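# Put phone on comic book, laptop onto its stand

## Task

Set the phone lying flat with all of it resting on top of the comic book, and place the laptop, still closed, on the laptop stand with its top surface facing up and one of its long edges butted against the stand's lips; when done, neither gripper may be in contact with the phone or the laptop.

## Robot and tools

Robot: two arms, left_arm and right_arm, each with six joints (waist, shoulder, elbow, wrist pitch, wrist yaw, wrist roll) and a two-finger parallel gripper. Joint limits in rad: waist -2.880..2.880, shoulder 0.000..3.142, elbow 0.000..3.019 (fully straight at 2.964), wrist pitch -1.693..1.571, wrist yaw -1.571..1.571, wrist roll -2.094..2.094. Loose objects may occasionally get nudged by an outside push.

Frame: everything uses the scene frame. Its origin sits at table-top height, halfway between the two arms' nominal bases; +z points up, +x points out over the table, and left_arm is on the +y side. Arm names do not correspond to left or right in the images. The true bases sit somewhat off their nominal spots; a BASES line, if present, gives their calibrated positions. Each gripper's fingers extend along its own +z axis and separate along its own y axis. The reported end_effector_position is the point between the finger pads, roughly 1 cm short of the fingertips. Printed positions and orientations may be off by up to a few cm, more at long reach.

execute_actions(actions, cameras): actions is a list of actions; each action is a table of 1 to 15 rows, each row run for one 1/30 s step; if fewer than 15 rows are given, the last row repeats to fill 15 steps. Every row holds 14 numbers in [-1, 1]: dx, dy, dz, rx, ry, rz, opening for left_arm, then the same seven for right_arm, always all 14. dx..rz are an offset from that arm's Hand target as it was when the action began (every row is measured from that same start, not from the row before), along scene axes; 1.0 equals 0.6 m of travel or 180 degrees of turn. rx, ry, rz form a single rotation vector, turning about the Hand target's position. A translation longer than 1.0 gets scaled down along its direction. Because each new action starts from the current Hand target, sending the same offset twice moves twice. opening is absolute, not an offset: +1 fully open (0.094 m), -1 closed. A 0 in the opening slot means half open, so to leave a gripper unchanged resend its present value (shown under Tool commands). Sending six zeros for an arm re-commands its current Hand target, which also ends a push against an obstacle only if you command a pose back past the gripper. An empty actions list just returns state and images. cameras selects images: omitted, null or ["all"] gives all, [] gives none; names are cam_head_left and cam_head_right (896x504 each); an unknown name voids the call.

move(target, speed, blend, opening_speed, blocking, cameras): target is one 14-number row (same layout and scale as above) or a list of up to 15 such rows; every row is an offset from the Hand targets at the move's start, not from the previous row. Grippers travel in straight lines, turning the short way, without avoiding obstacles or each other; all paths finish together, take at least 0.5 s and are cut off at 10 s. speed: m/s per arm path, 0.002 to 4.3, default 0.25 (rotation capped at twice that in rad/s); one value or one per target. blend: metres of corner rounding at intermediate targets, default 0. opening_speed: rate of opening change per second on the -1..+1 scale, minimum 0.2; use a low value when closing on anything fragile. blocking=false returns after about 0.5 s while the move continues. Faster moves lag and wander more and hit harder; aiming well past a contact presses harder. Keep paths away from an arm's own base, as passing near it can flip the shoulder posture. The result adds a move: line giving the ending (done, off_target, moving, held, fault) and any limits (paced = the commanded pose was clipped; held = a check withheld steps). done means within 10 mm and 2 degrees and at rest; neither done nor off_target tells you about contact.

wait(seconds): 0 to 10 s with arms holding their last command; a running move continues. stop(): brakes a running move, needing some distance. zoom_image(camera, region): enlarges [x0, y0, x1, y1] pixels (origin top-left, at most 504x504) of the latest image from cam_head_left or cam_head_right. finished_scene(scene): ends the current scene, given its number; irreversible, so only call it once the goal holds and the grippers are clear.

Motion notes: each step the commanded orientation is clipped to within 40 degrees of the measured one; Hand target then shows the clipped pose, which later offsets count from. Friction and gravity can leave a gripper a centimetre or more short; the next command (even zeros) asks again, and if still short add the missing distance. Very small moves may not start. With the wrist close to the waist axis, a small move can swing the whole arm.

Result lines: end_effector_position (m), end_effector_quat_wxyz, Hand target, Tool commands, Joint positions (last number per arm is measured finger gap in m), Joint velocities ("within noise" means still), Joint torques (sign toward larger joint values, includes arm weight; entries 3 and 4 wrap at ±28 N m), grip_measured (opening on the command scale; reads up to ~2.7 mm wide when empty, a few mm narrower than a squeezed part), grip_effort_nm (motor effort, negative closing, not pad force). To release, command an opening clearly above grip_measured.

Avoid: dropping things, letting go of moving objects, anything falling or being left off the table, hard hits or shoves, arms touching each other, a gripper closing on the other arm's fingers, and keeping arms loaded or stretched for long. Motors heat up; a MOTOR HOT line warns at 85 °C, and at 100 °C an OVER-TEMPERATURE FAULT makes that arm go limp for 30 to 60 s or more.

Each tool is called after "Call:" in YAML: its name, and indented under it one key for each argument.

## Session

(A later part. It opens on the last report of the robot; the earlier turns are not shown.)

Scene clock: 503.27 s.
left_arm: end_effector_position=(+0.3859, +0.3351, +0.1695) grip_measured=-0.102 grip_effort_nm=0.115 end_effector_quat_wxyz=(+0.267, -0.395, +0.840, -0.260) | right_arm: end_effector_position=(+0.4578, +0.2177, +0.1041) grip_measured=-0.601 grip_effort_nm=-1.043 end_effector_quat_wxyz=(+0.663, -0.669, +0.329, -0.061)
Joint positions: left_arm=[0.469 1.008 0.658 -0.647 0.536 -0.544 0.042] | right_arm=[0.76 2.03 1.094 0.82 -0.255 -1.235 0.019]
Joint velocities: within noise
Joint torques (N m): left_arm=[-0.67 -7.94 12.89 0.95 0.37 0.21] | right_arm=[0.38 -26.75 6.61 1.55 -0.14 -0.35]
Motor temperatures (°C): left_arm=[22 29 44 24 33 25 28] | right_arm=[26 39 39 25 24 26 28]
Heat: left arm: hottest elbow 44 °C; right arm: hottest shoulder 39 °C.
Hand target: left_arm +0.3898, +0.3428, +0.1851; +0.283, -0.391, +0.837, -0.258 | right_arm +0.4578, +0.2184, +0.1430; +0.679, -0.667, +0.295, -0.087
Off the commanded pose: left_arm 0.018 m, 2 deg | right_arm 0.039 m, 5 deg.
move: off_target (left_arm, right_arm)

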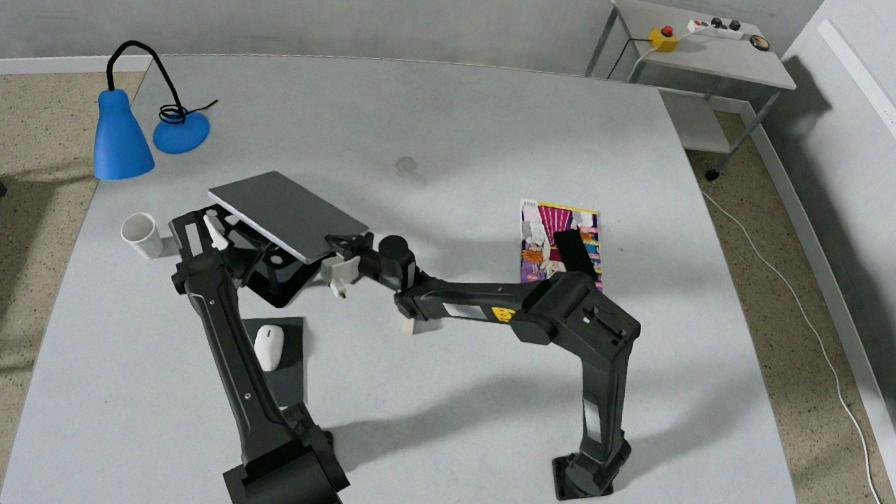

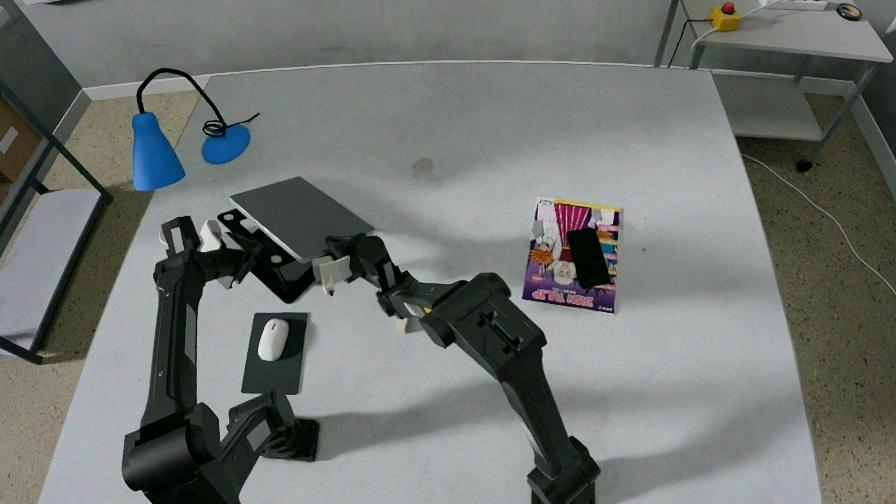

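Call:
move:
  target:
    - [0,0,0,0,0,0,-0.1,0,0,0.05,0,0,0,-0.85]
    - [0,0,0,0,0,0,-0.1,-0.065,0.025,0.05,0,0,0,-0.85]
  speed: 0.1

Call:
zoom_image:
  camera: "cam_head_left"
  region: [180, 140, 380, 280]

Call:
zoom_image:
  camera: "cam_head_right"
  region: [180, 140, 380, 280]

Scene clock: 508.63 s.
left_arm: end_effector_position=(+0.3859, +0.3351, +0.1695) grip_measured=-0.102 grip_effort_nm=0.115 end_effector_quat_wxyz=(+0.267, -0.395, +0.840, -0.260) | right_arm: end_effector_position=(+0.4358, +0.2243, +0.1232) grip_measured=-0.617 grip_effort_nm=-1.018 end_effector_quat_wxyz=(+0.651, -0.671, +0.348, -0.068)
Joint positions: left_arm=[0.469 1.008 0.658 -0.647 0.536 -0.543 0.042] | right_arm=[0.808 1.954 1.062 0.745 -0.173 -1.222 0.018]
Joint velocities: within noise
Joint torques (N m): left_arm=[0.26 -7.94 12.96 1.13 0.35 0.15] | right_arm=[2.02 -27.4 6.12 2.52 -0.57 -0.42]
Motor temperatures (°C): left_arm=[22 29 44 24 33 25 28] | right_arm=[26 40 39 25 24 26 28]
Heat: left arm: hottest elbow 44 °C; right arm: hottest shoulder 40 °C.
Hand target: left_arm +0.3898, +0.3428, +0.1851; +0.283, -0.391, +0.837, -0.258 | right_arm +0.4189, +0.2333, +0.1727; +0.679, -0.667, +0.295, -0.087
Off the commanded pose: left_arm 0.018 m, 2 deg | right_arm 0.053 m, 7 deg.
move: off_target (left_arm, right_arm)

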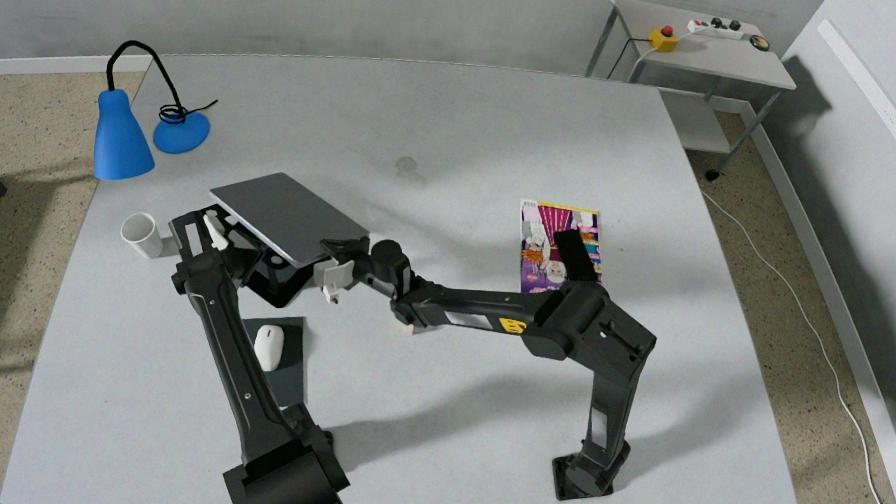

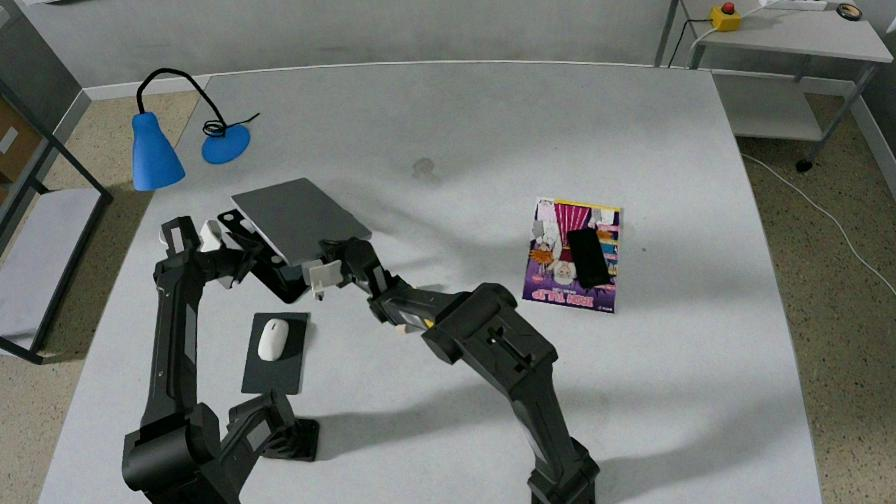

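Scaled by 2.520.

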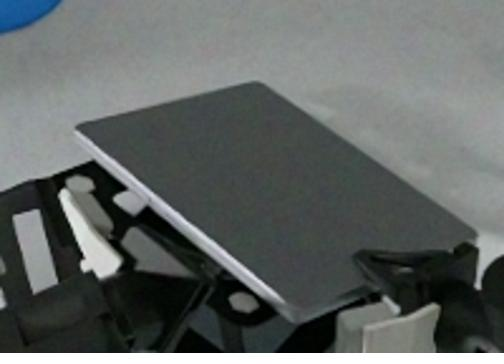

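Scaled by 2.520.

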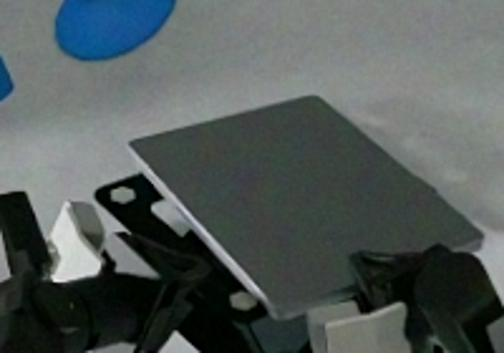

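Call:
move:
  target:
    - [0.06,-0.012,0.03,0,0,0,-0.1,0,0,0,0,0,0,-0.85]
    - [0.1,-0.022,-0.015,0,0,0,-0.1,0,0,0,0,0,0,-0.85]
  speed: 0.1

Call:
zoom_image:
  camera: "cam_head_left"
  region: [180, 140, 380, 280]

Call:
zoom_image:
  camera: "cam_head_right"
  region: [180, 140, 380, 280]

Scene clock: 515.23 s.
left_arm: end_effector_position=(+0.4217, +0.3262, +0.1454) grip_measured=-0.102 grip_effort_nm=0.100 end_effector_quat_wxyz=(+0.247, -0.410, +0.841, -0.252) | right_arm: end_effector_position=(+0.4353, +0.2227, +0.1229) grip_measured=-0.619 grip_effort_nm=-1.043 end_effector_quat_wxyz=(+0.650, -0.671, +0.351, -0.069)
Joint positions: left_arm=[0.377 1.139 0.689 -0.548 0.466 -0.642 0.042] | right_arm=[0.808 1.951 1.057 0.745 -0.168 -1.22 0.018]
Joint velocities: within noise
Joint torques (N m): left_arm=[-2.9 -7.82 15.49 2.19 0.24 0.03] | right_arm=[2.02 -26.75 6.5 2.56 -0.66 -0.45]
Motor temperatures (°C): left_arm=[22 29 44 24 33 25 28] | right_arm=[26 40 38 25 25 26 28]
Heat: left arm: hottest elbow 44 °C; right arm: hottest shoulder 40 °C.
Hand target: left_arm +0.4497, +0.3296, +0.1760; +0.283, -0.391, +0.837, -0.258 | right_arm +0.4190, +0.2333, +0.1730; +0.679, -0.667, +0.295, -0.087
Off the commanded pose: left_arm 0.042 m, 5 deg | right_arm 0.054 m, 8 deg.
move: off_target (left_arm, right_arm)

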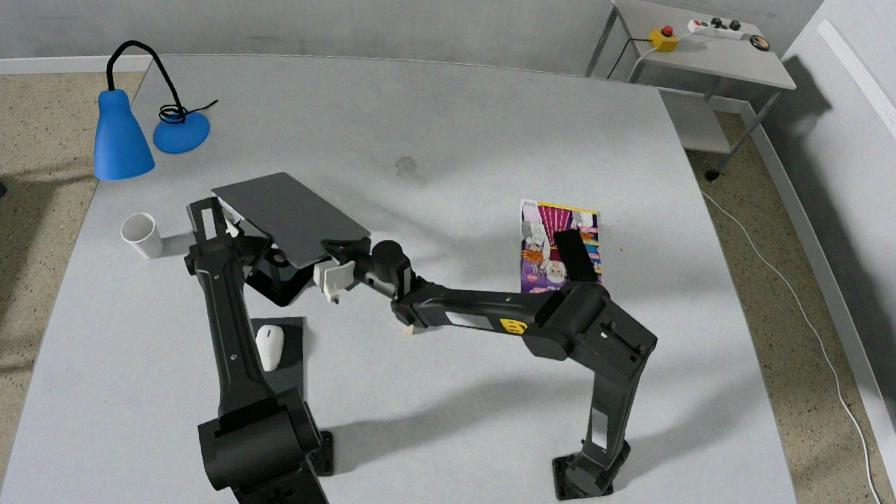

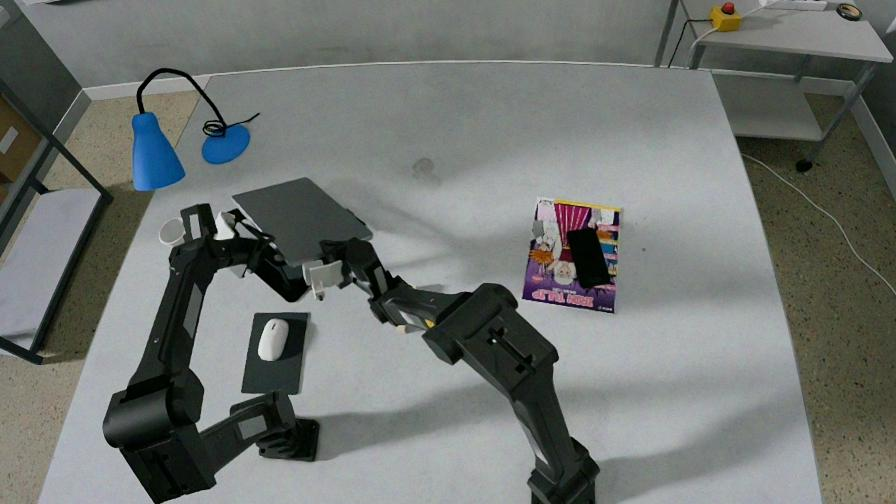

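Scaled by 2.520.

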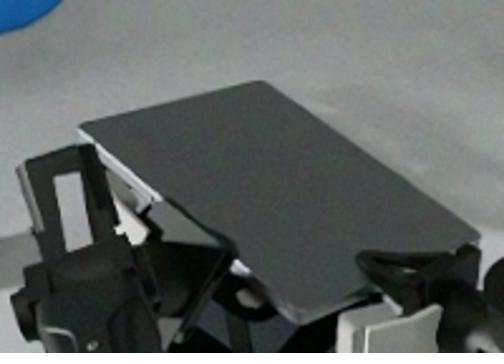

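Scaled by 2.520.

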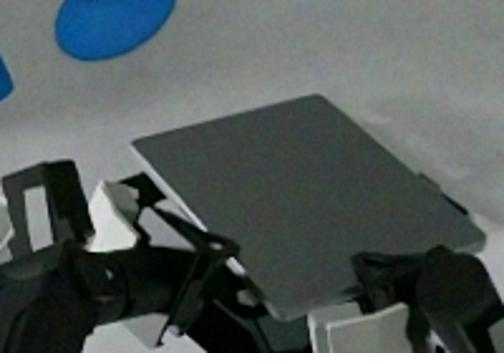

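Call:
move:
  target: [0.035,-0.012,0.0,0,0,0,-0.1,0,0,0,0,0,0,-0.85]
  speed: 0.08
  cameras: []

Call:
move:
  target: [-0.012,0,-0.012,0,0,0,-0.88,0,0,0,0,0,0,-0.85]
  opening_speed: 0.5

Call:
zoom_image:
  camera: "cam_head_left"
  region: [180, 140, 380, 280]

Call:
zoom_image:
  camera: "cam_head_right"
  region: [180, 140, 380, 280]

Scene clock: 519.13 s.
left_arm: end_effector_position=(+0.4291, +0.3222, +0.1394) grip_measured=-0.101 grip_effort_nm=0.071 end_effector_quat_wxyz=(+0.240, -0.422, +0.838, -0.248) | right_arm: end_effector_position=(+0.4344, +0.2218, +0.1211) grip_measured=-0.619 grip_effort_nm=-1.038 end_effector_quat_wxyz=(+0.648, -0.672, +0.352, -0.069)
Joint positions: left_arm=[0.349 1.165 0.696 -0.53 0.437 -0.685 0.042] | right_arm=[0.808 1.951 1.053 0.745 -0.168 -1.22 0.018]
Joint velocities: within noise
Joint torques (N m): left_arm=[-3.9 -7.47 17.89 2.35 0.4 0.06] | right_arm=[2.02 -27.4 6.67 2.62 -0.66 -0.47]
Motor temperatures (°C): left_arm=[22 29 45 24 33 25 28] | right_arm=[26 42 39 25 25 26 28]
Heat: left arm: hottest elbow 45 °C; right arm: hottest shoulder 42 °C.
Hand target: left_arm +0.4707, +0.3224, +0.1761; +0.283, -0.391, +0.837, -0.258 | right_arm +0.4190, +0.2333, +0.1729; +0.679, -0.667, +0.295, -0.087
Off the commanded pose: left_arm 0.055 m, 6 deg | right_arm 0.055 m, 8 deg.
move: off_target (left_arm, right_arm)
No camera images: "cameras" was empty.

Scene clock: 520.90 s.
left_arm: end_effector_position=(+0.4316, +0.3194, +0.1405) grip_measured=-0.319 grip_effort_nm=-1.009 end_effector_quat_wxyz=(+0.239, -0.428, +0.833, -0.257) | right_arm: end_effector_position=(+0.4345, +0.2205, +0.1209) grip_measured=-0.619 grip_effort_nm=-1.033 end_effector_quat_wxyz=(+0.647, -0.673, +0.351, -0.073)
Joint positions: left_arm=[0.346 1.167 0.696 -0.52 0.45 -0.711 0.032] | right_arm=[0.808 1.949 1.05 0.745 -0.163 -1.227 0.018]
Joint velocities: within noise
Joint torques (N m): left_arm=[-2.78 -7.41 15.53 2.84 -0.01 0.37] | right_arm=[1.96 -26.52 6.84 2.54 -0.85 -0.38]
Motor temperatures (°C): left_arm=[22 29 45 24 33 25 28] | right_arm=[26 42 38 25 25 26 28]
Heat: left arm: hottest elbow 45 °C; right arm: hottest shoulder 42 °C.
Hand target: left_arm +0.4636, +0.3223, +0.1689; +0.283, -0.391, +0.837, -0.258 | right_arm +0.4188, +0.2334, +0.1729; +0.679, -0.667, +0.295, -0.087
Off the commanded pose: left_arm 0.043 m, 7 deg | right_arm 0.056 m, 8 deg.
move: off_target (left_arm, right_arm)

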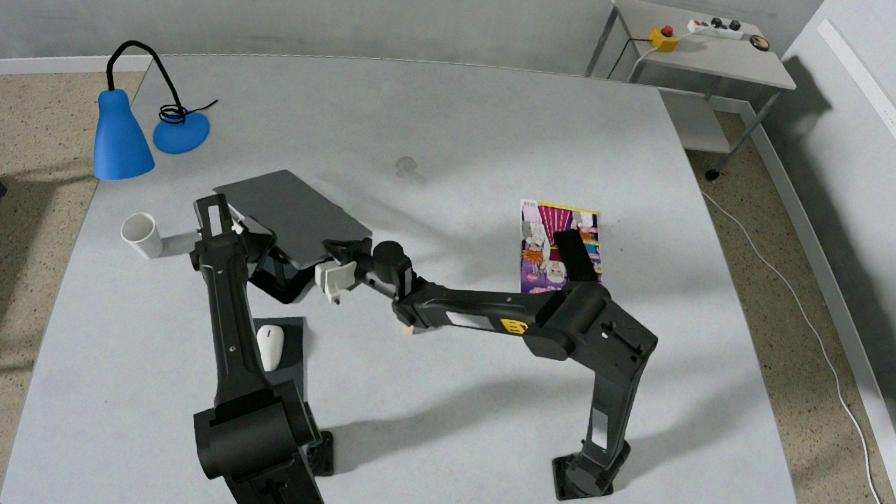

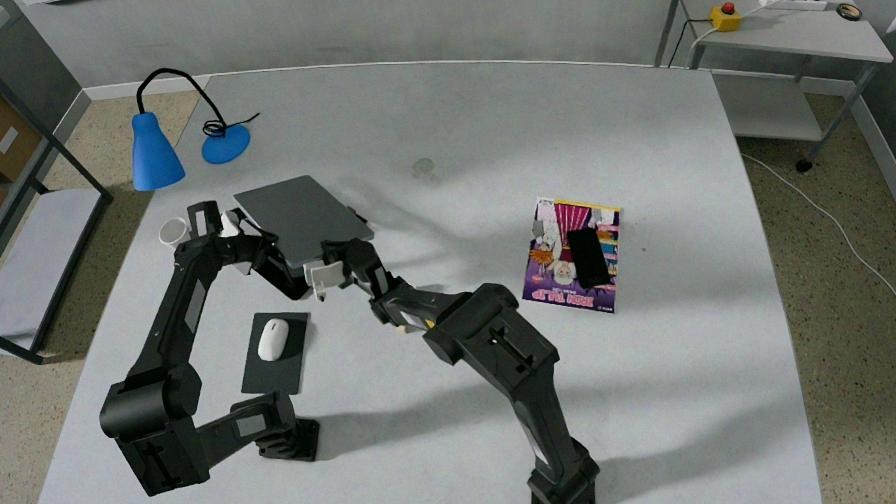

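Scaled by 2.520.

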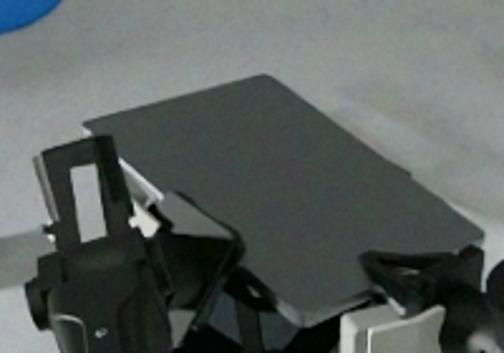

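Scaled by 2.520.

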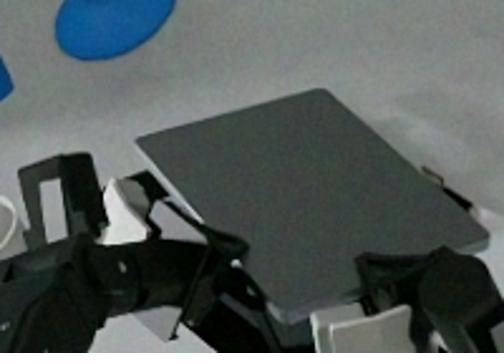

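Call:
move:
  target:
    - [-0.02,0,-0.03,0,0,0,-0.1,0,0,0,0,0,0,-0.85]
    - [-0.045,0.012,0.02,0,0,0,-0.1,0,0,0,0,0,0,-0.85]
    - [-0.12,0.02,0.06,0,0,0,-0.1,0,0,0.06,0,0,0,-0.85]
  speed: 0.1

Call:
zoom_image:
  camera: "cam_head_left"
  region: [180, 140, 380, 280]

Call:
zoom_image:
  camera: "cam_head_right"
  region: [180, 140, 380, 280]

Scene clock: 530.37 s.
left_arm: end_effector_position=(+0.3887, +0.3275, +0.1910) grip_measured=-0.102 grip_effort_nm=0.105 end_effector_quat_wxyz=(+0.268, -0.395, +0.839, -0.260) | right_arm: end_effector_position=(+0.4319, +0.2186, +0.1392) grip_measured=-0.633 grip_effort_nm=-1.033 end_effector_quat_wxyz=(+0.640, -0.677, +0.357, -0.066)
Joint positions: left_arm=[0.439 0.977 0.696 -0.698 0.519 -0.573 0.042] | right_arm=[0.808 1.895 1.049 0.671 -0.166 -1.218 0.017]
Joint velocities: within noise
Joint torques (N m): left_arm=[-0.79 -7.77 13.03 0.95 0.33 0.17] | right_arm=[2.08 -27.63 8.36 2.15 -0.69 -0.46]
Motor temperatures (°C): left_arm=[22 29 46 24 33 25 28] | right_arm=[26 42 38 25 25 26 28]
Heat: left arm: hottest elbow 46 °C; right arm: hottest shoulder 42 °C.
Hand target: left_arm +0.3915, +0.3344, +0.2049; +0.283, -0.391, +0.837, -0.258 | right_arm +0.4188, +0.2335, +0.2090; +0.679, -0.667, +0.295, -0.087
Off the commanded pose: left_arm 0.016 m, 2 deg | right_arm 0.072 m, 9 deg.
move: off_target (left_arm, right_arm)

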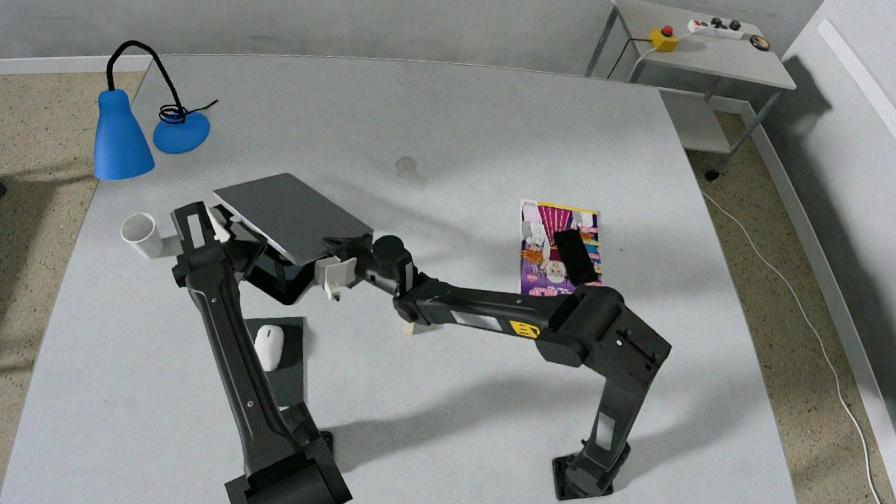

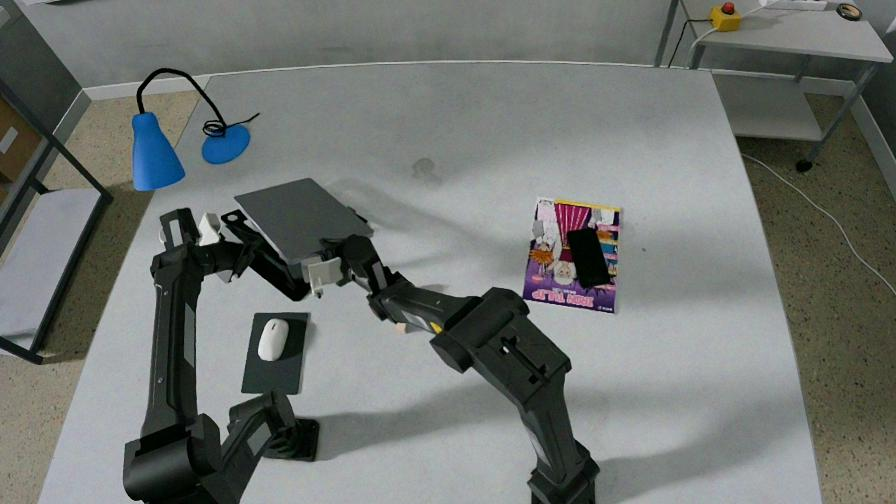

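Scaled by 2.520.

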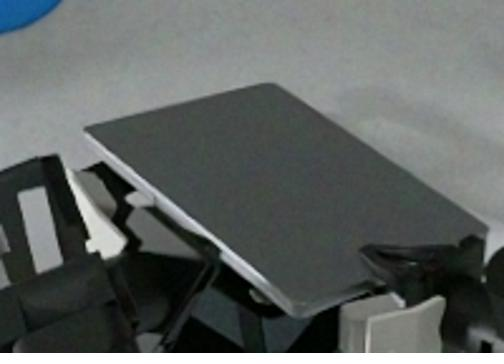

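Scaled by 2.520.

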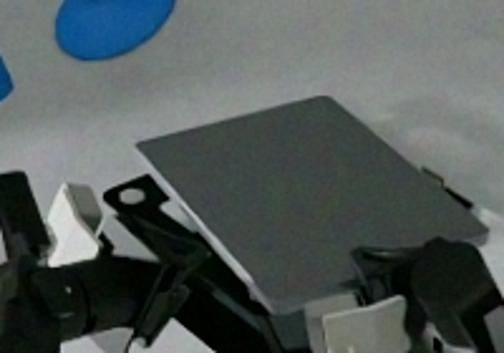

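Call:
move:
  target:
    - [0.02,-0.04,0.0,0,0,0,-0.1,0,0,0,0,0,0,-0.85]
    - [0.085,-0.055,-0.02,0,0,0,-0.1,0,0,0,0,0,0,-0.85]
  speed: 0.1

Call:
zoom_image:
  camera: "cam_head_left"
  region: [180, 160, 320, 280]

Call:
zoom_image:
  camera: "cam_head_right"
  region: [180, 160, 320, 280]

Scene clock: 534.30 s.
left_arm: end_effector_position=(+0.4223, +0.3003, +0.1691) grip_measured=-0.102 grip_effort_nm=0.110 end_effector_quat_wxyz=(+0.257, -0.402, +0.841, -0.253) | right_arm: end_effector_position=(+0.4319, +0.2186, +0.1392) grip_measured=-0.633 grip_effort_nm=-1.043 end_effector_quat_wxyz=(+0.640, -0.677, +0.357, -0.066)
Joint positions: left_arm=[0.298 1.067 0.696 -0.575 0.424 -0.704 0.042] | right_arm=[0.808 1.895 1.049 0.671 -0.166 -1.218 0.017]
Joint velocities: within noise
Joint torques (N m): left_arm=[-2.9 -8.12 14.94 1.95 0.04 0.01] | right_arm=[2.02 -27.63 8.36 2.17 -0.68 -0.46]
Motor temperatures (°C): left_arm=[22 28 46 24 32 25 28] | right_arm=[26 43 38 25 25 26 28]
Heat: left arm: hottest elbow 46 °C; right arm: hottest shoulder 43 °C.
Hand target: left_arm +0.4425, +0.3014, +0.1930; +0.283, -0.391, +0.837, -0.258 | right_arm +0.4188, +0.2335, +0.2089; +0.679, -0.667, +0.295, -0.087
Off the commanded pose: left_arm 0.031 m, 3 deg | right_arm 0.073 m, 9 deg.
move: off_target (left_arm, right_arm)

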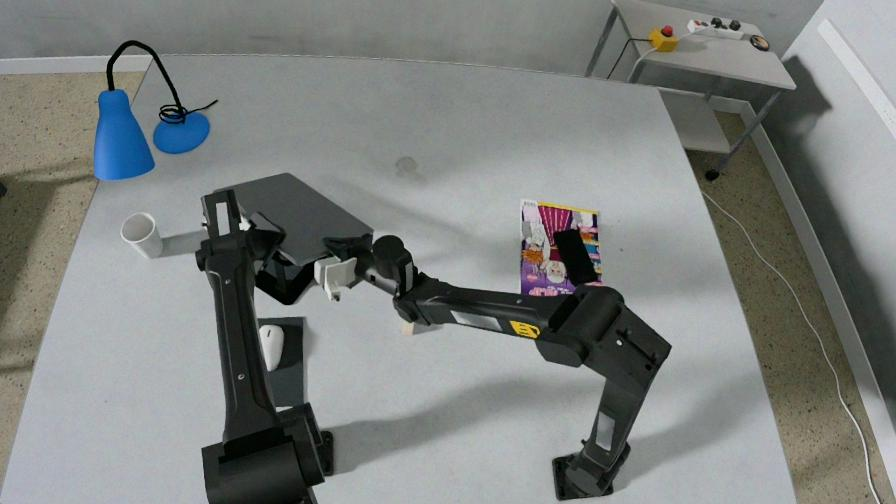

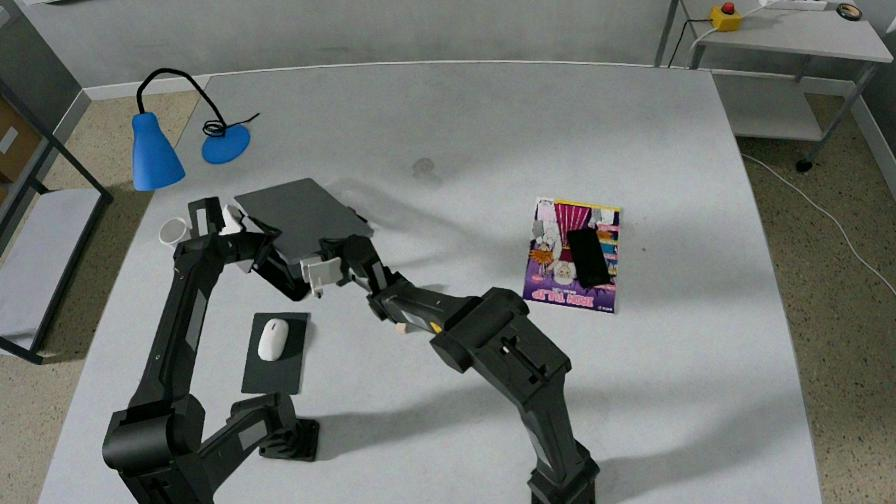

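Scaled by 3.600.

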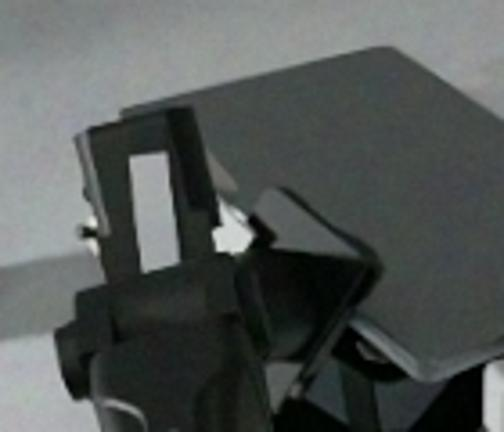

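Scaled by 3.600.

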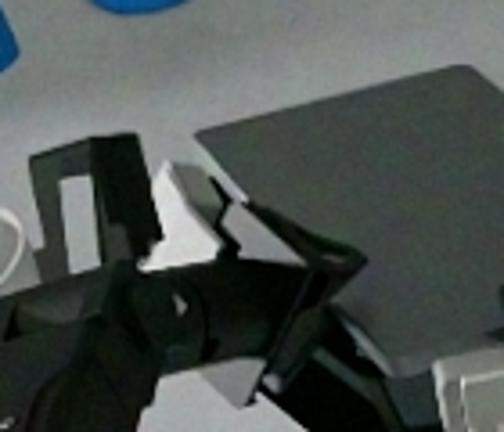

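Call:
move:
  target: [-0.01,0,-0.02,0,0,0,-0.88,0,0,0,0,0,0,-0.85]
  opening_speed: 0.5

Call:
zoom_image:
  camera: "cam_head_left"
  region: [180, 160, 320, 280]

Call:
zoom_image:
  camera: "cam_head_right"
  region: [180, 160, 320, 280]

Scene clock: 538.40 s.
left_arm: end_effector_position=(+0.4217, +0.3024, +0.1673) grip_measured=-0.644 grip_effort_nm=-0.994 end_effector_quat_wxyz=(+0.257, -0.413, +0.838, -0.249) | right_arm: end_effector_position=(+0.4345, +0.2166, +0.1410) grip_measured=-0.634 grip_effort_nm=-1.038 end_effector_quat_wxyz=(+0.641, -0.673, +0.364, -0.068)
Joint positions: left_arm=[0.298 1.067 0.693 -0.572 0.41 -0.723 0.017] | right_arm=[0.806 1.893 1.049 0.671 -0.156 -1.207 0.017]
Joint velocities: within noise
Joint torques (N m): left_arm=[-2.14 -7.06 12.12 3.17 0.64 0.24] | right_arm=[2.26 -27.4 8.36 2.19 -0.99 -0.55]
Motor temperatures (°C): left_arm=[22 28 46 24 32 25 28] | right_arm=[26 43 38 25 25 26 28]
Heat: left arm: hottest elbow 46 °C; right arm: hottest shoulder 43 °C.
Hand target: left_arm +0.4365, +0.3014, +0.1810; +0.283, -0.391, +0.837, -0.258 | right_arm +0.4189, +0.2334, +0.2090; +0.679, -0.667, +0.295, -0.087
Off the commanded pose: left_arm 0.020 m, 4 deg | right_arm 0.072 m, 9 deg.
move: off_target (left_arm, right_arm)

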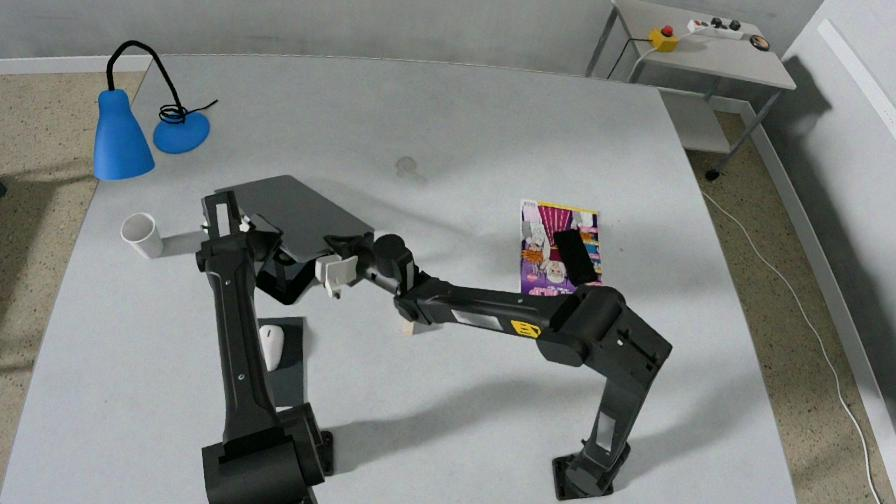

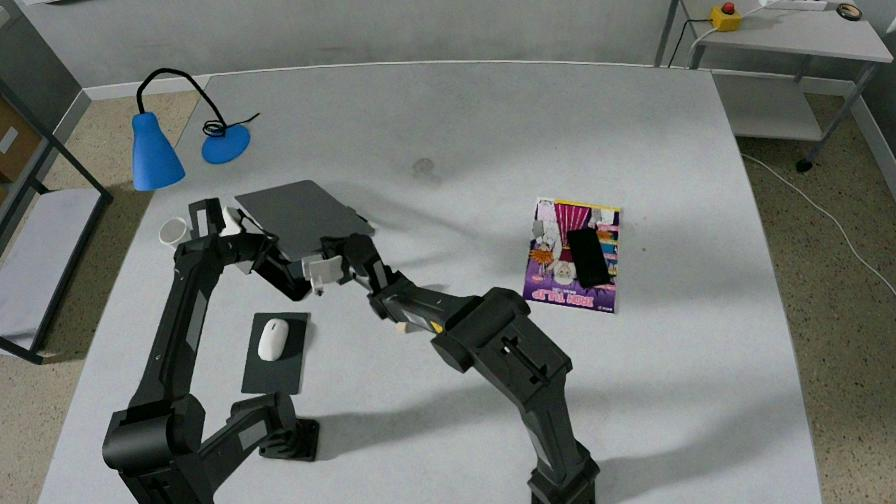

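Scaled by 3.600.

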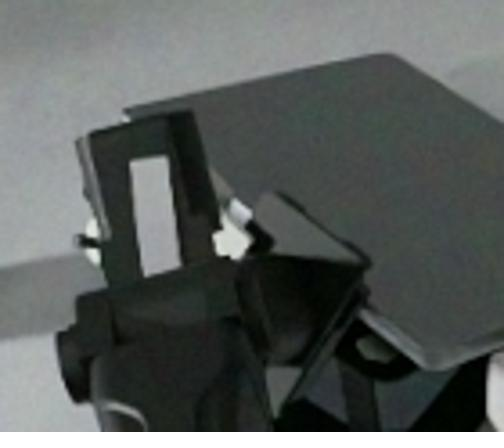

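Scaled by 3.600.

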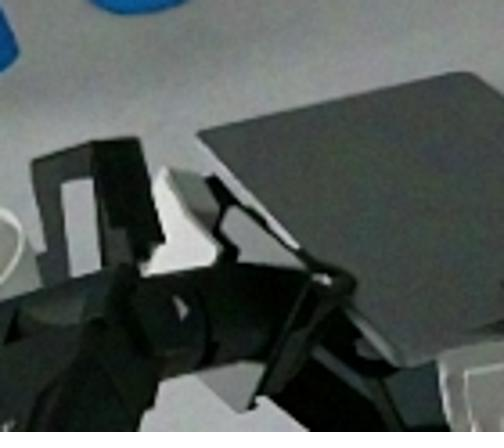

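Call:
move:
  target: [-0.02,0.01,0.13,0,0,0,-0.88,0,0,0.04,0,0,0,-0.85]
  speed: 0.1

Call:
zoom_image:
  camera: "cam_head_left"
  region: [180, 140, 380, 280]

Call:
zoom_image:
  camera: "cam_head_right"
  region: [180, 140, 380, 280]

Scene clock: 543.43 s.
left_arm: end_effector_position=(+0.3997, +0.3039, +0.1812) grip_measured=-0.646 grip_effort_nm=-1.009 end_effector_quat_wxyz=(+0.211, -0.439, +0.840, -0.241) | right_arm: end_effector_position=(+0.4220, +0.2175, +0.1604) grip_measured=-0.644 grip_effort_nm=-1.033 end_effector_quat_wxyz=(+0.633, -0.684, +0.359, -0.053)
Joint positions: left_arm=[0.322 1.033 0.745 -0.763 0.412 -0.724 0.017] | right_arm=[0.814 1.831 1.043 0.591 -0.181 -1.206 0.017]
Joint velocities: within noise
Joint torques (N m): left_arm=[-1.49 -13.04 20.49 0.57 1.2 0.48] | right_arm=[1.67 -25.76 10.11 2.74 -0.12 -0.58]
Motor temperatures (°C): left_arm=[22 28 46 24 33 25 28] | right_arm=[26 43 39 25 25 26 28]
Heat: left arm: hottest elbow 46 °C; right arm: hottest shoulder 43 °C.
Hand target: left_arm +0.4245, +0.3073, +0.2589; +0.283, -0.391, +0.837, -0.258 | right_arm +0.4188, +0.2334, +0.2328; +0.679, -0.667, +0.295, -0.087
Off the commanded pose: left_arm 0.082 m, 10 deg | right_arm 0.074 m, 10 deg.
move: off_target (left_arm, right_arm)

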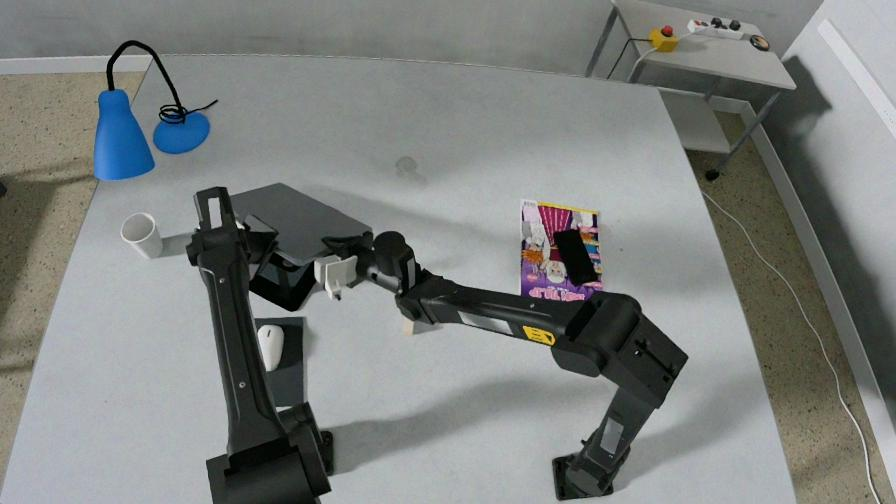

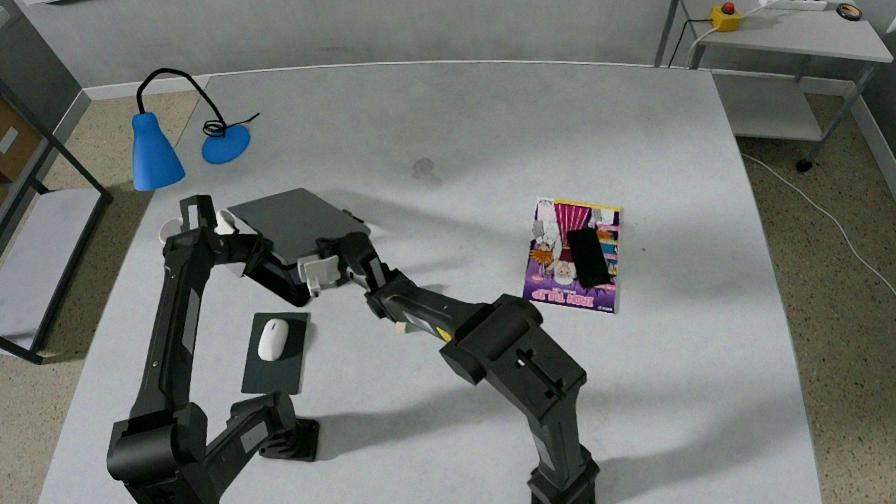

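Scaled by 2.520.

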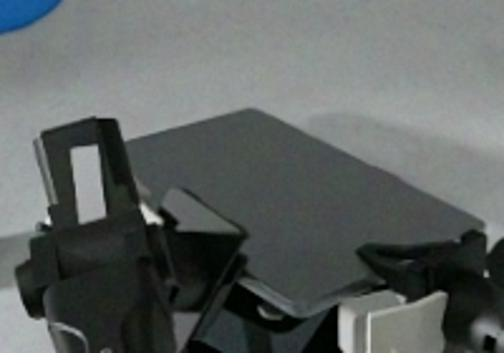

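Scaled by 2.520.

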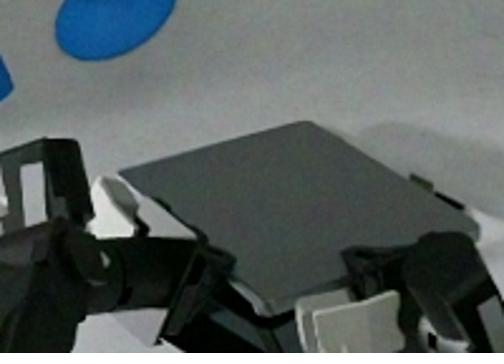

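Call:
zoom_image:
  camera: "cam_head_right"
  region: [290, 170, 410, 260]

Call:
zoom_image:
  camera: "cam_head_right"
  region: [220, 190, 340, 310]

Call:
zoom_image:
  camera: "cam_head_left"
  region: [210, 190, 390, 325]

Scaled by 4.200.

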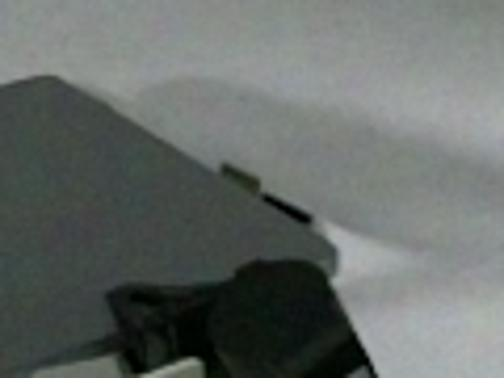

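Scaled by 4.200.

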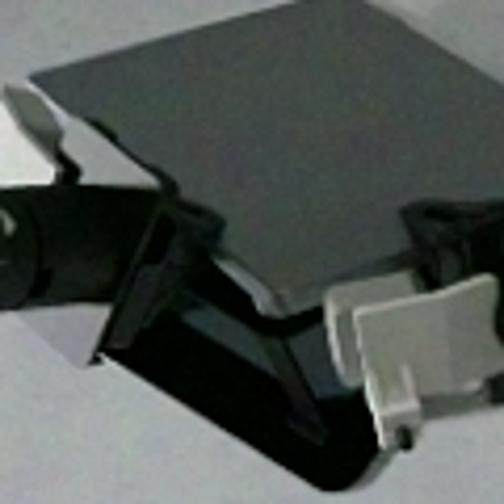

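Scaled by 2.800.

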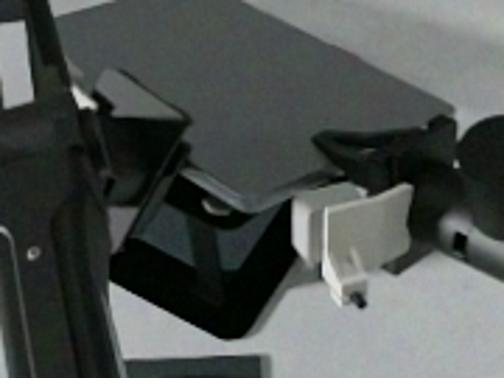

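Call:
move:
  target:
    - [-0.05,0.027,0,0,0,0,-0.88,-0.034,0.018,0,0,0,0,-0.85]
    - [-0.05,0.027,-0.03,0,0,0,-0.88,-0.034,0.018,-0.09,0,0,0,-0.85]
  speed: 0.1

Call:
zoom_image:
  camera: "cam_head_left"
  region: [180, 160, 390, 310]

Call:
zoom_image:
  camera: "cam_head_right"
  region: [200, 160, 410, 310]

Scene clock: 565.33 s.
left_arm: end_effector_position=(+0.3793, +0.3205, +0.1943) grip_measured=-0.654 grip_effort_nm=-1.004 end_effector_quat_wxyz=(+0.218, -0.436, +0.838, -0.247) | right_arm: end_effector_position=(+0.4026, +0.2335, +0.1642) grip_measured=-0.645 grip_effort_nm=-1.038 end_effector_quat_wxyz=(+0.659, -0.664, +0.350, -0.051)
Joint positions: left_arm=[0.41 0.981 0.745 -0.833 0.466 -0.642 0.016] | right_arm=[0.859 1.849 1.025 0.695 -0.143 -1.182 0.017]
Joint velocities: within noise
Joint torques (N m): left_arm=[-1.61 -11.11 15.05 2.37 1.35 0.53] | right_arm=[1.55 -20.13 8.14 3.75 0.02 -0.75]
Motor temperatures (°C): left_arm=[22 29 51 24 34 25 29] | right_arm=[26 43 41 25 25 26 29]
Heat: left arm: hottest elbow 51 °C; right arm: hottest shoulder 43 °C.
Hand target: left_arm +0.3945, +0.3236, +0.2409; +0.283, -0.391, +0.837, -0.258 | right_arm +0.3985, +0.2443, +0.1788; +0.679, -0.667, +0.295, -0.087
Off the commanded pose: left_arm 0.049 m, 9 deg | right_arm 0.019 m, 8 deg.
move: off_target (left_arm, right_arm)

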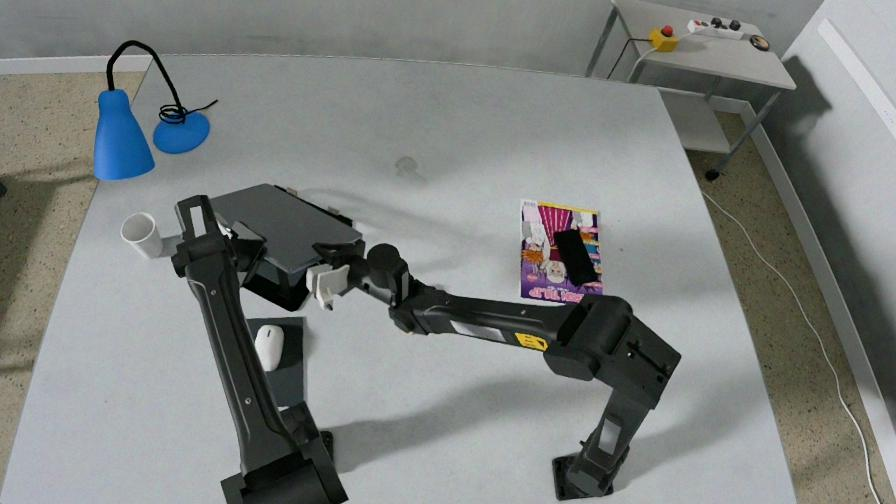

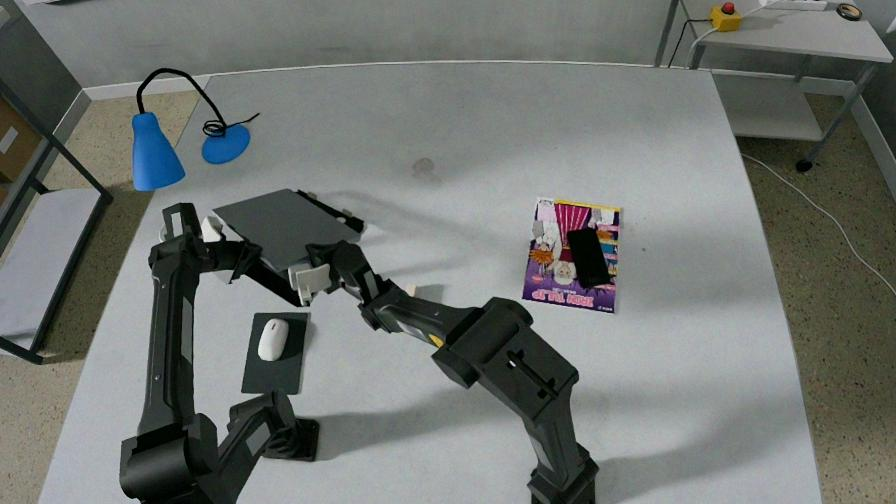

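Scaled by 2.400.

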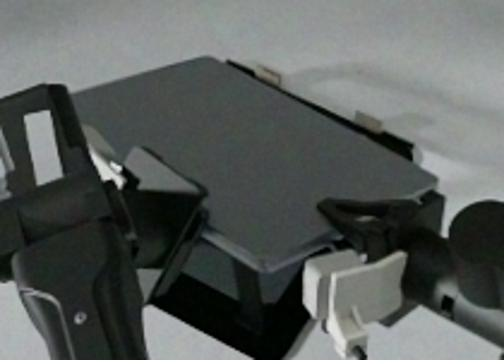

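Scaled by 2.400.

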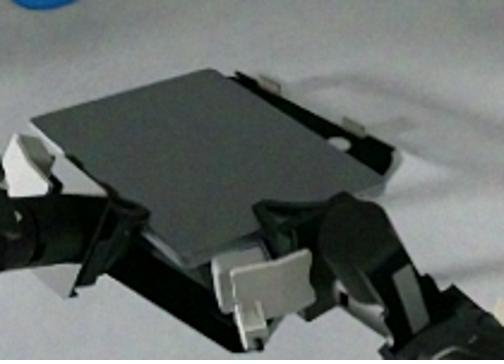

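Call:
move:
  target:
    - [-0.012,-0.017,0.01,0,0,0.036,-0.88,0.016,-0.009,0,0,0,0.036,-0.85]
    - [-0.012,-0.017,0.005,0,0,0.036,-0.88,0.016,-0.009,-0.05,0,0,0.036,-0.85]
  speed: 0.1

Call:
zoom_image:
  camera: "cam_head_left"
  region: [180, 160, 390, 310]

Call:
zoom_image:
  camera: "cam_head_right"
  region: [200, 160, 410, 310]

Scene clock: 573.27 s.
left_arm: end_effector_position=(+0.3690, +0.3160, +0.1917) grip_measured=-0.659 grip_effort_nm=-1.009 end_effector_quat_wxyz=(+0.226, -0.477, +0.819, -0.223) | right_arm: end_effector_position=(+0.4013, +0.2333, +0.1533) grip_measured=-0.645 grip_effort_nm=-1.038 end_effector_quat_wxyz=(+0.676, -0.671, +0.304, -0.009)
Joint positions: left_arm=[0.367 0.919 0.707 -0.816 0.372 -0.763 0.016] | right_arm=[0.821 1.898 1.025 0.784 -0.305 -1.186 0.017]
Joint velocities: within noise
Joint torques (N m): left_arm=[-2.9 -11.28 15.06 2.88 0.9 0.12] | right_arm=[0.15 -18.26 8.32 2.58 -0.32 -0.82]
Motor temperatures (°C): left_arm=[22 29 50 24 34 25 29] | right_arm=[26 42 42 25 25 26 29]
Heat: left arm: hottest elbow 50 °C; right arm: hottest shoulder 42 °C.
Hand target: left_arm +0.3873, +0.3134, +0.2438; +0.297, -0.438, +0.814, -0.242 | right_arm +0.4081, +0.2388, +0.1490; +0.683, -0.682, +0.257, -0.049
Off the commanded pose: left_arm 0.055 m, 10 deg | right_arm 0.010 m, 7 deg.
move: off_target (left_arm, right_arm)

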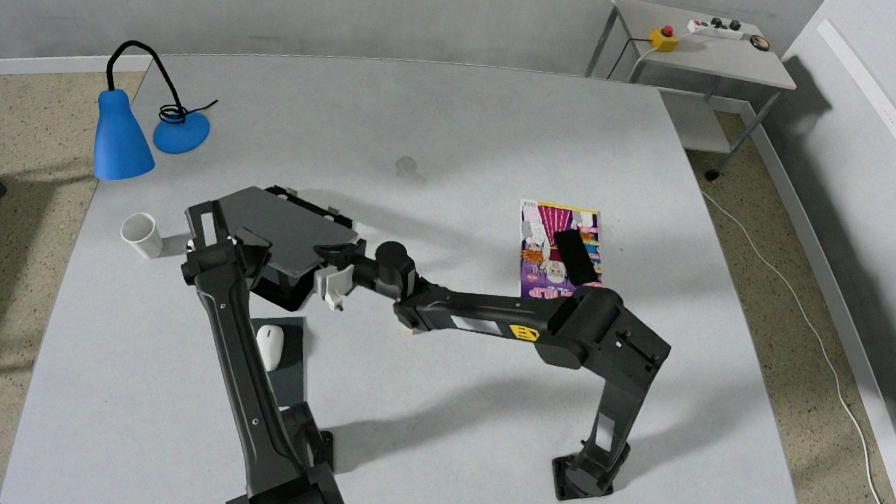

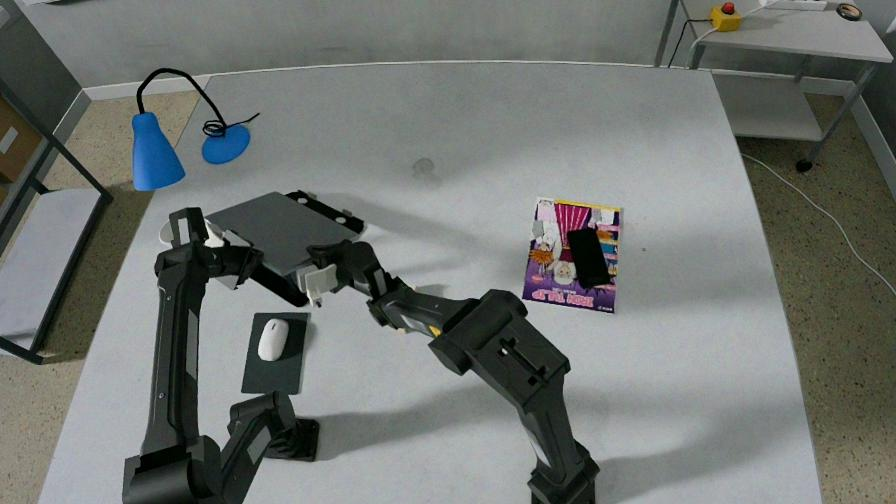

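Scaled by 2.400.

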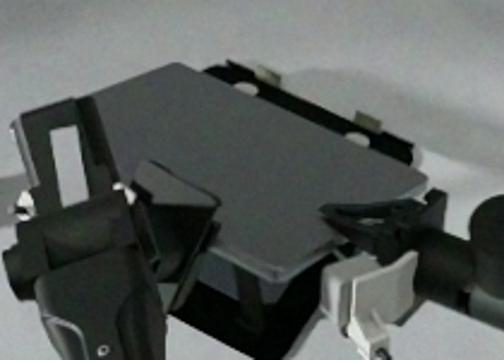

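Scaled by 2.400.

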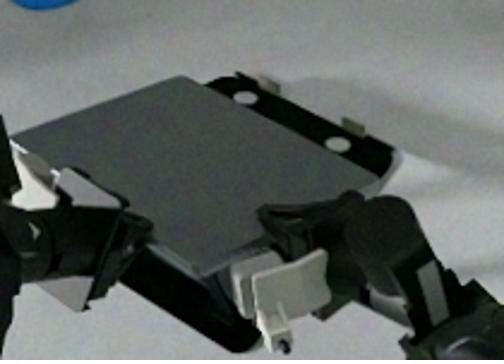

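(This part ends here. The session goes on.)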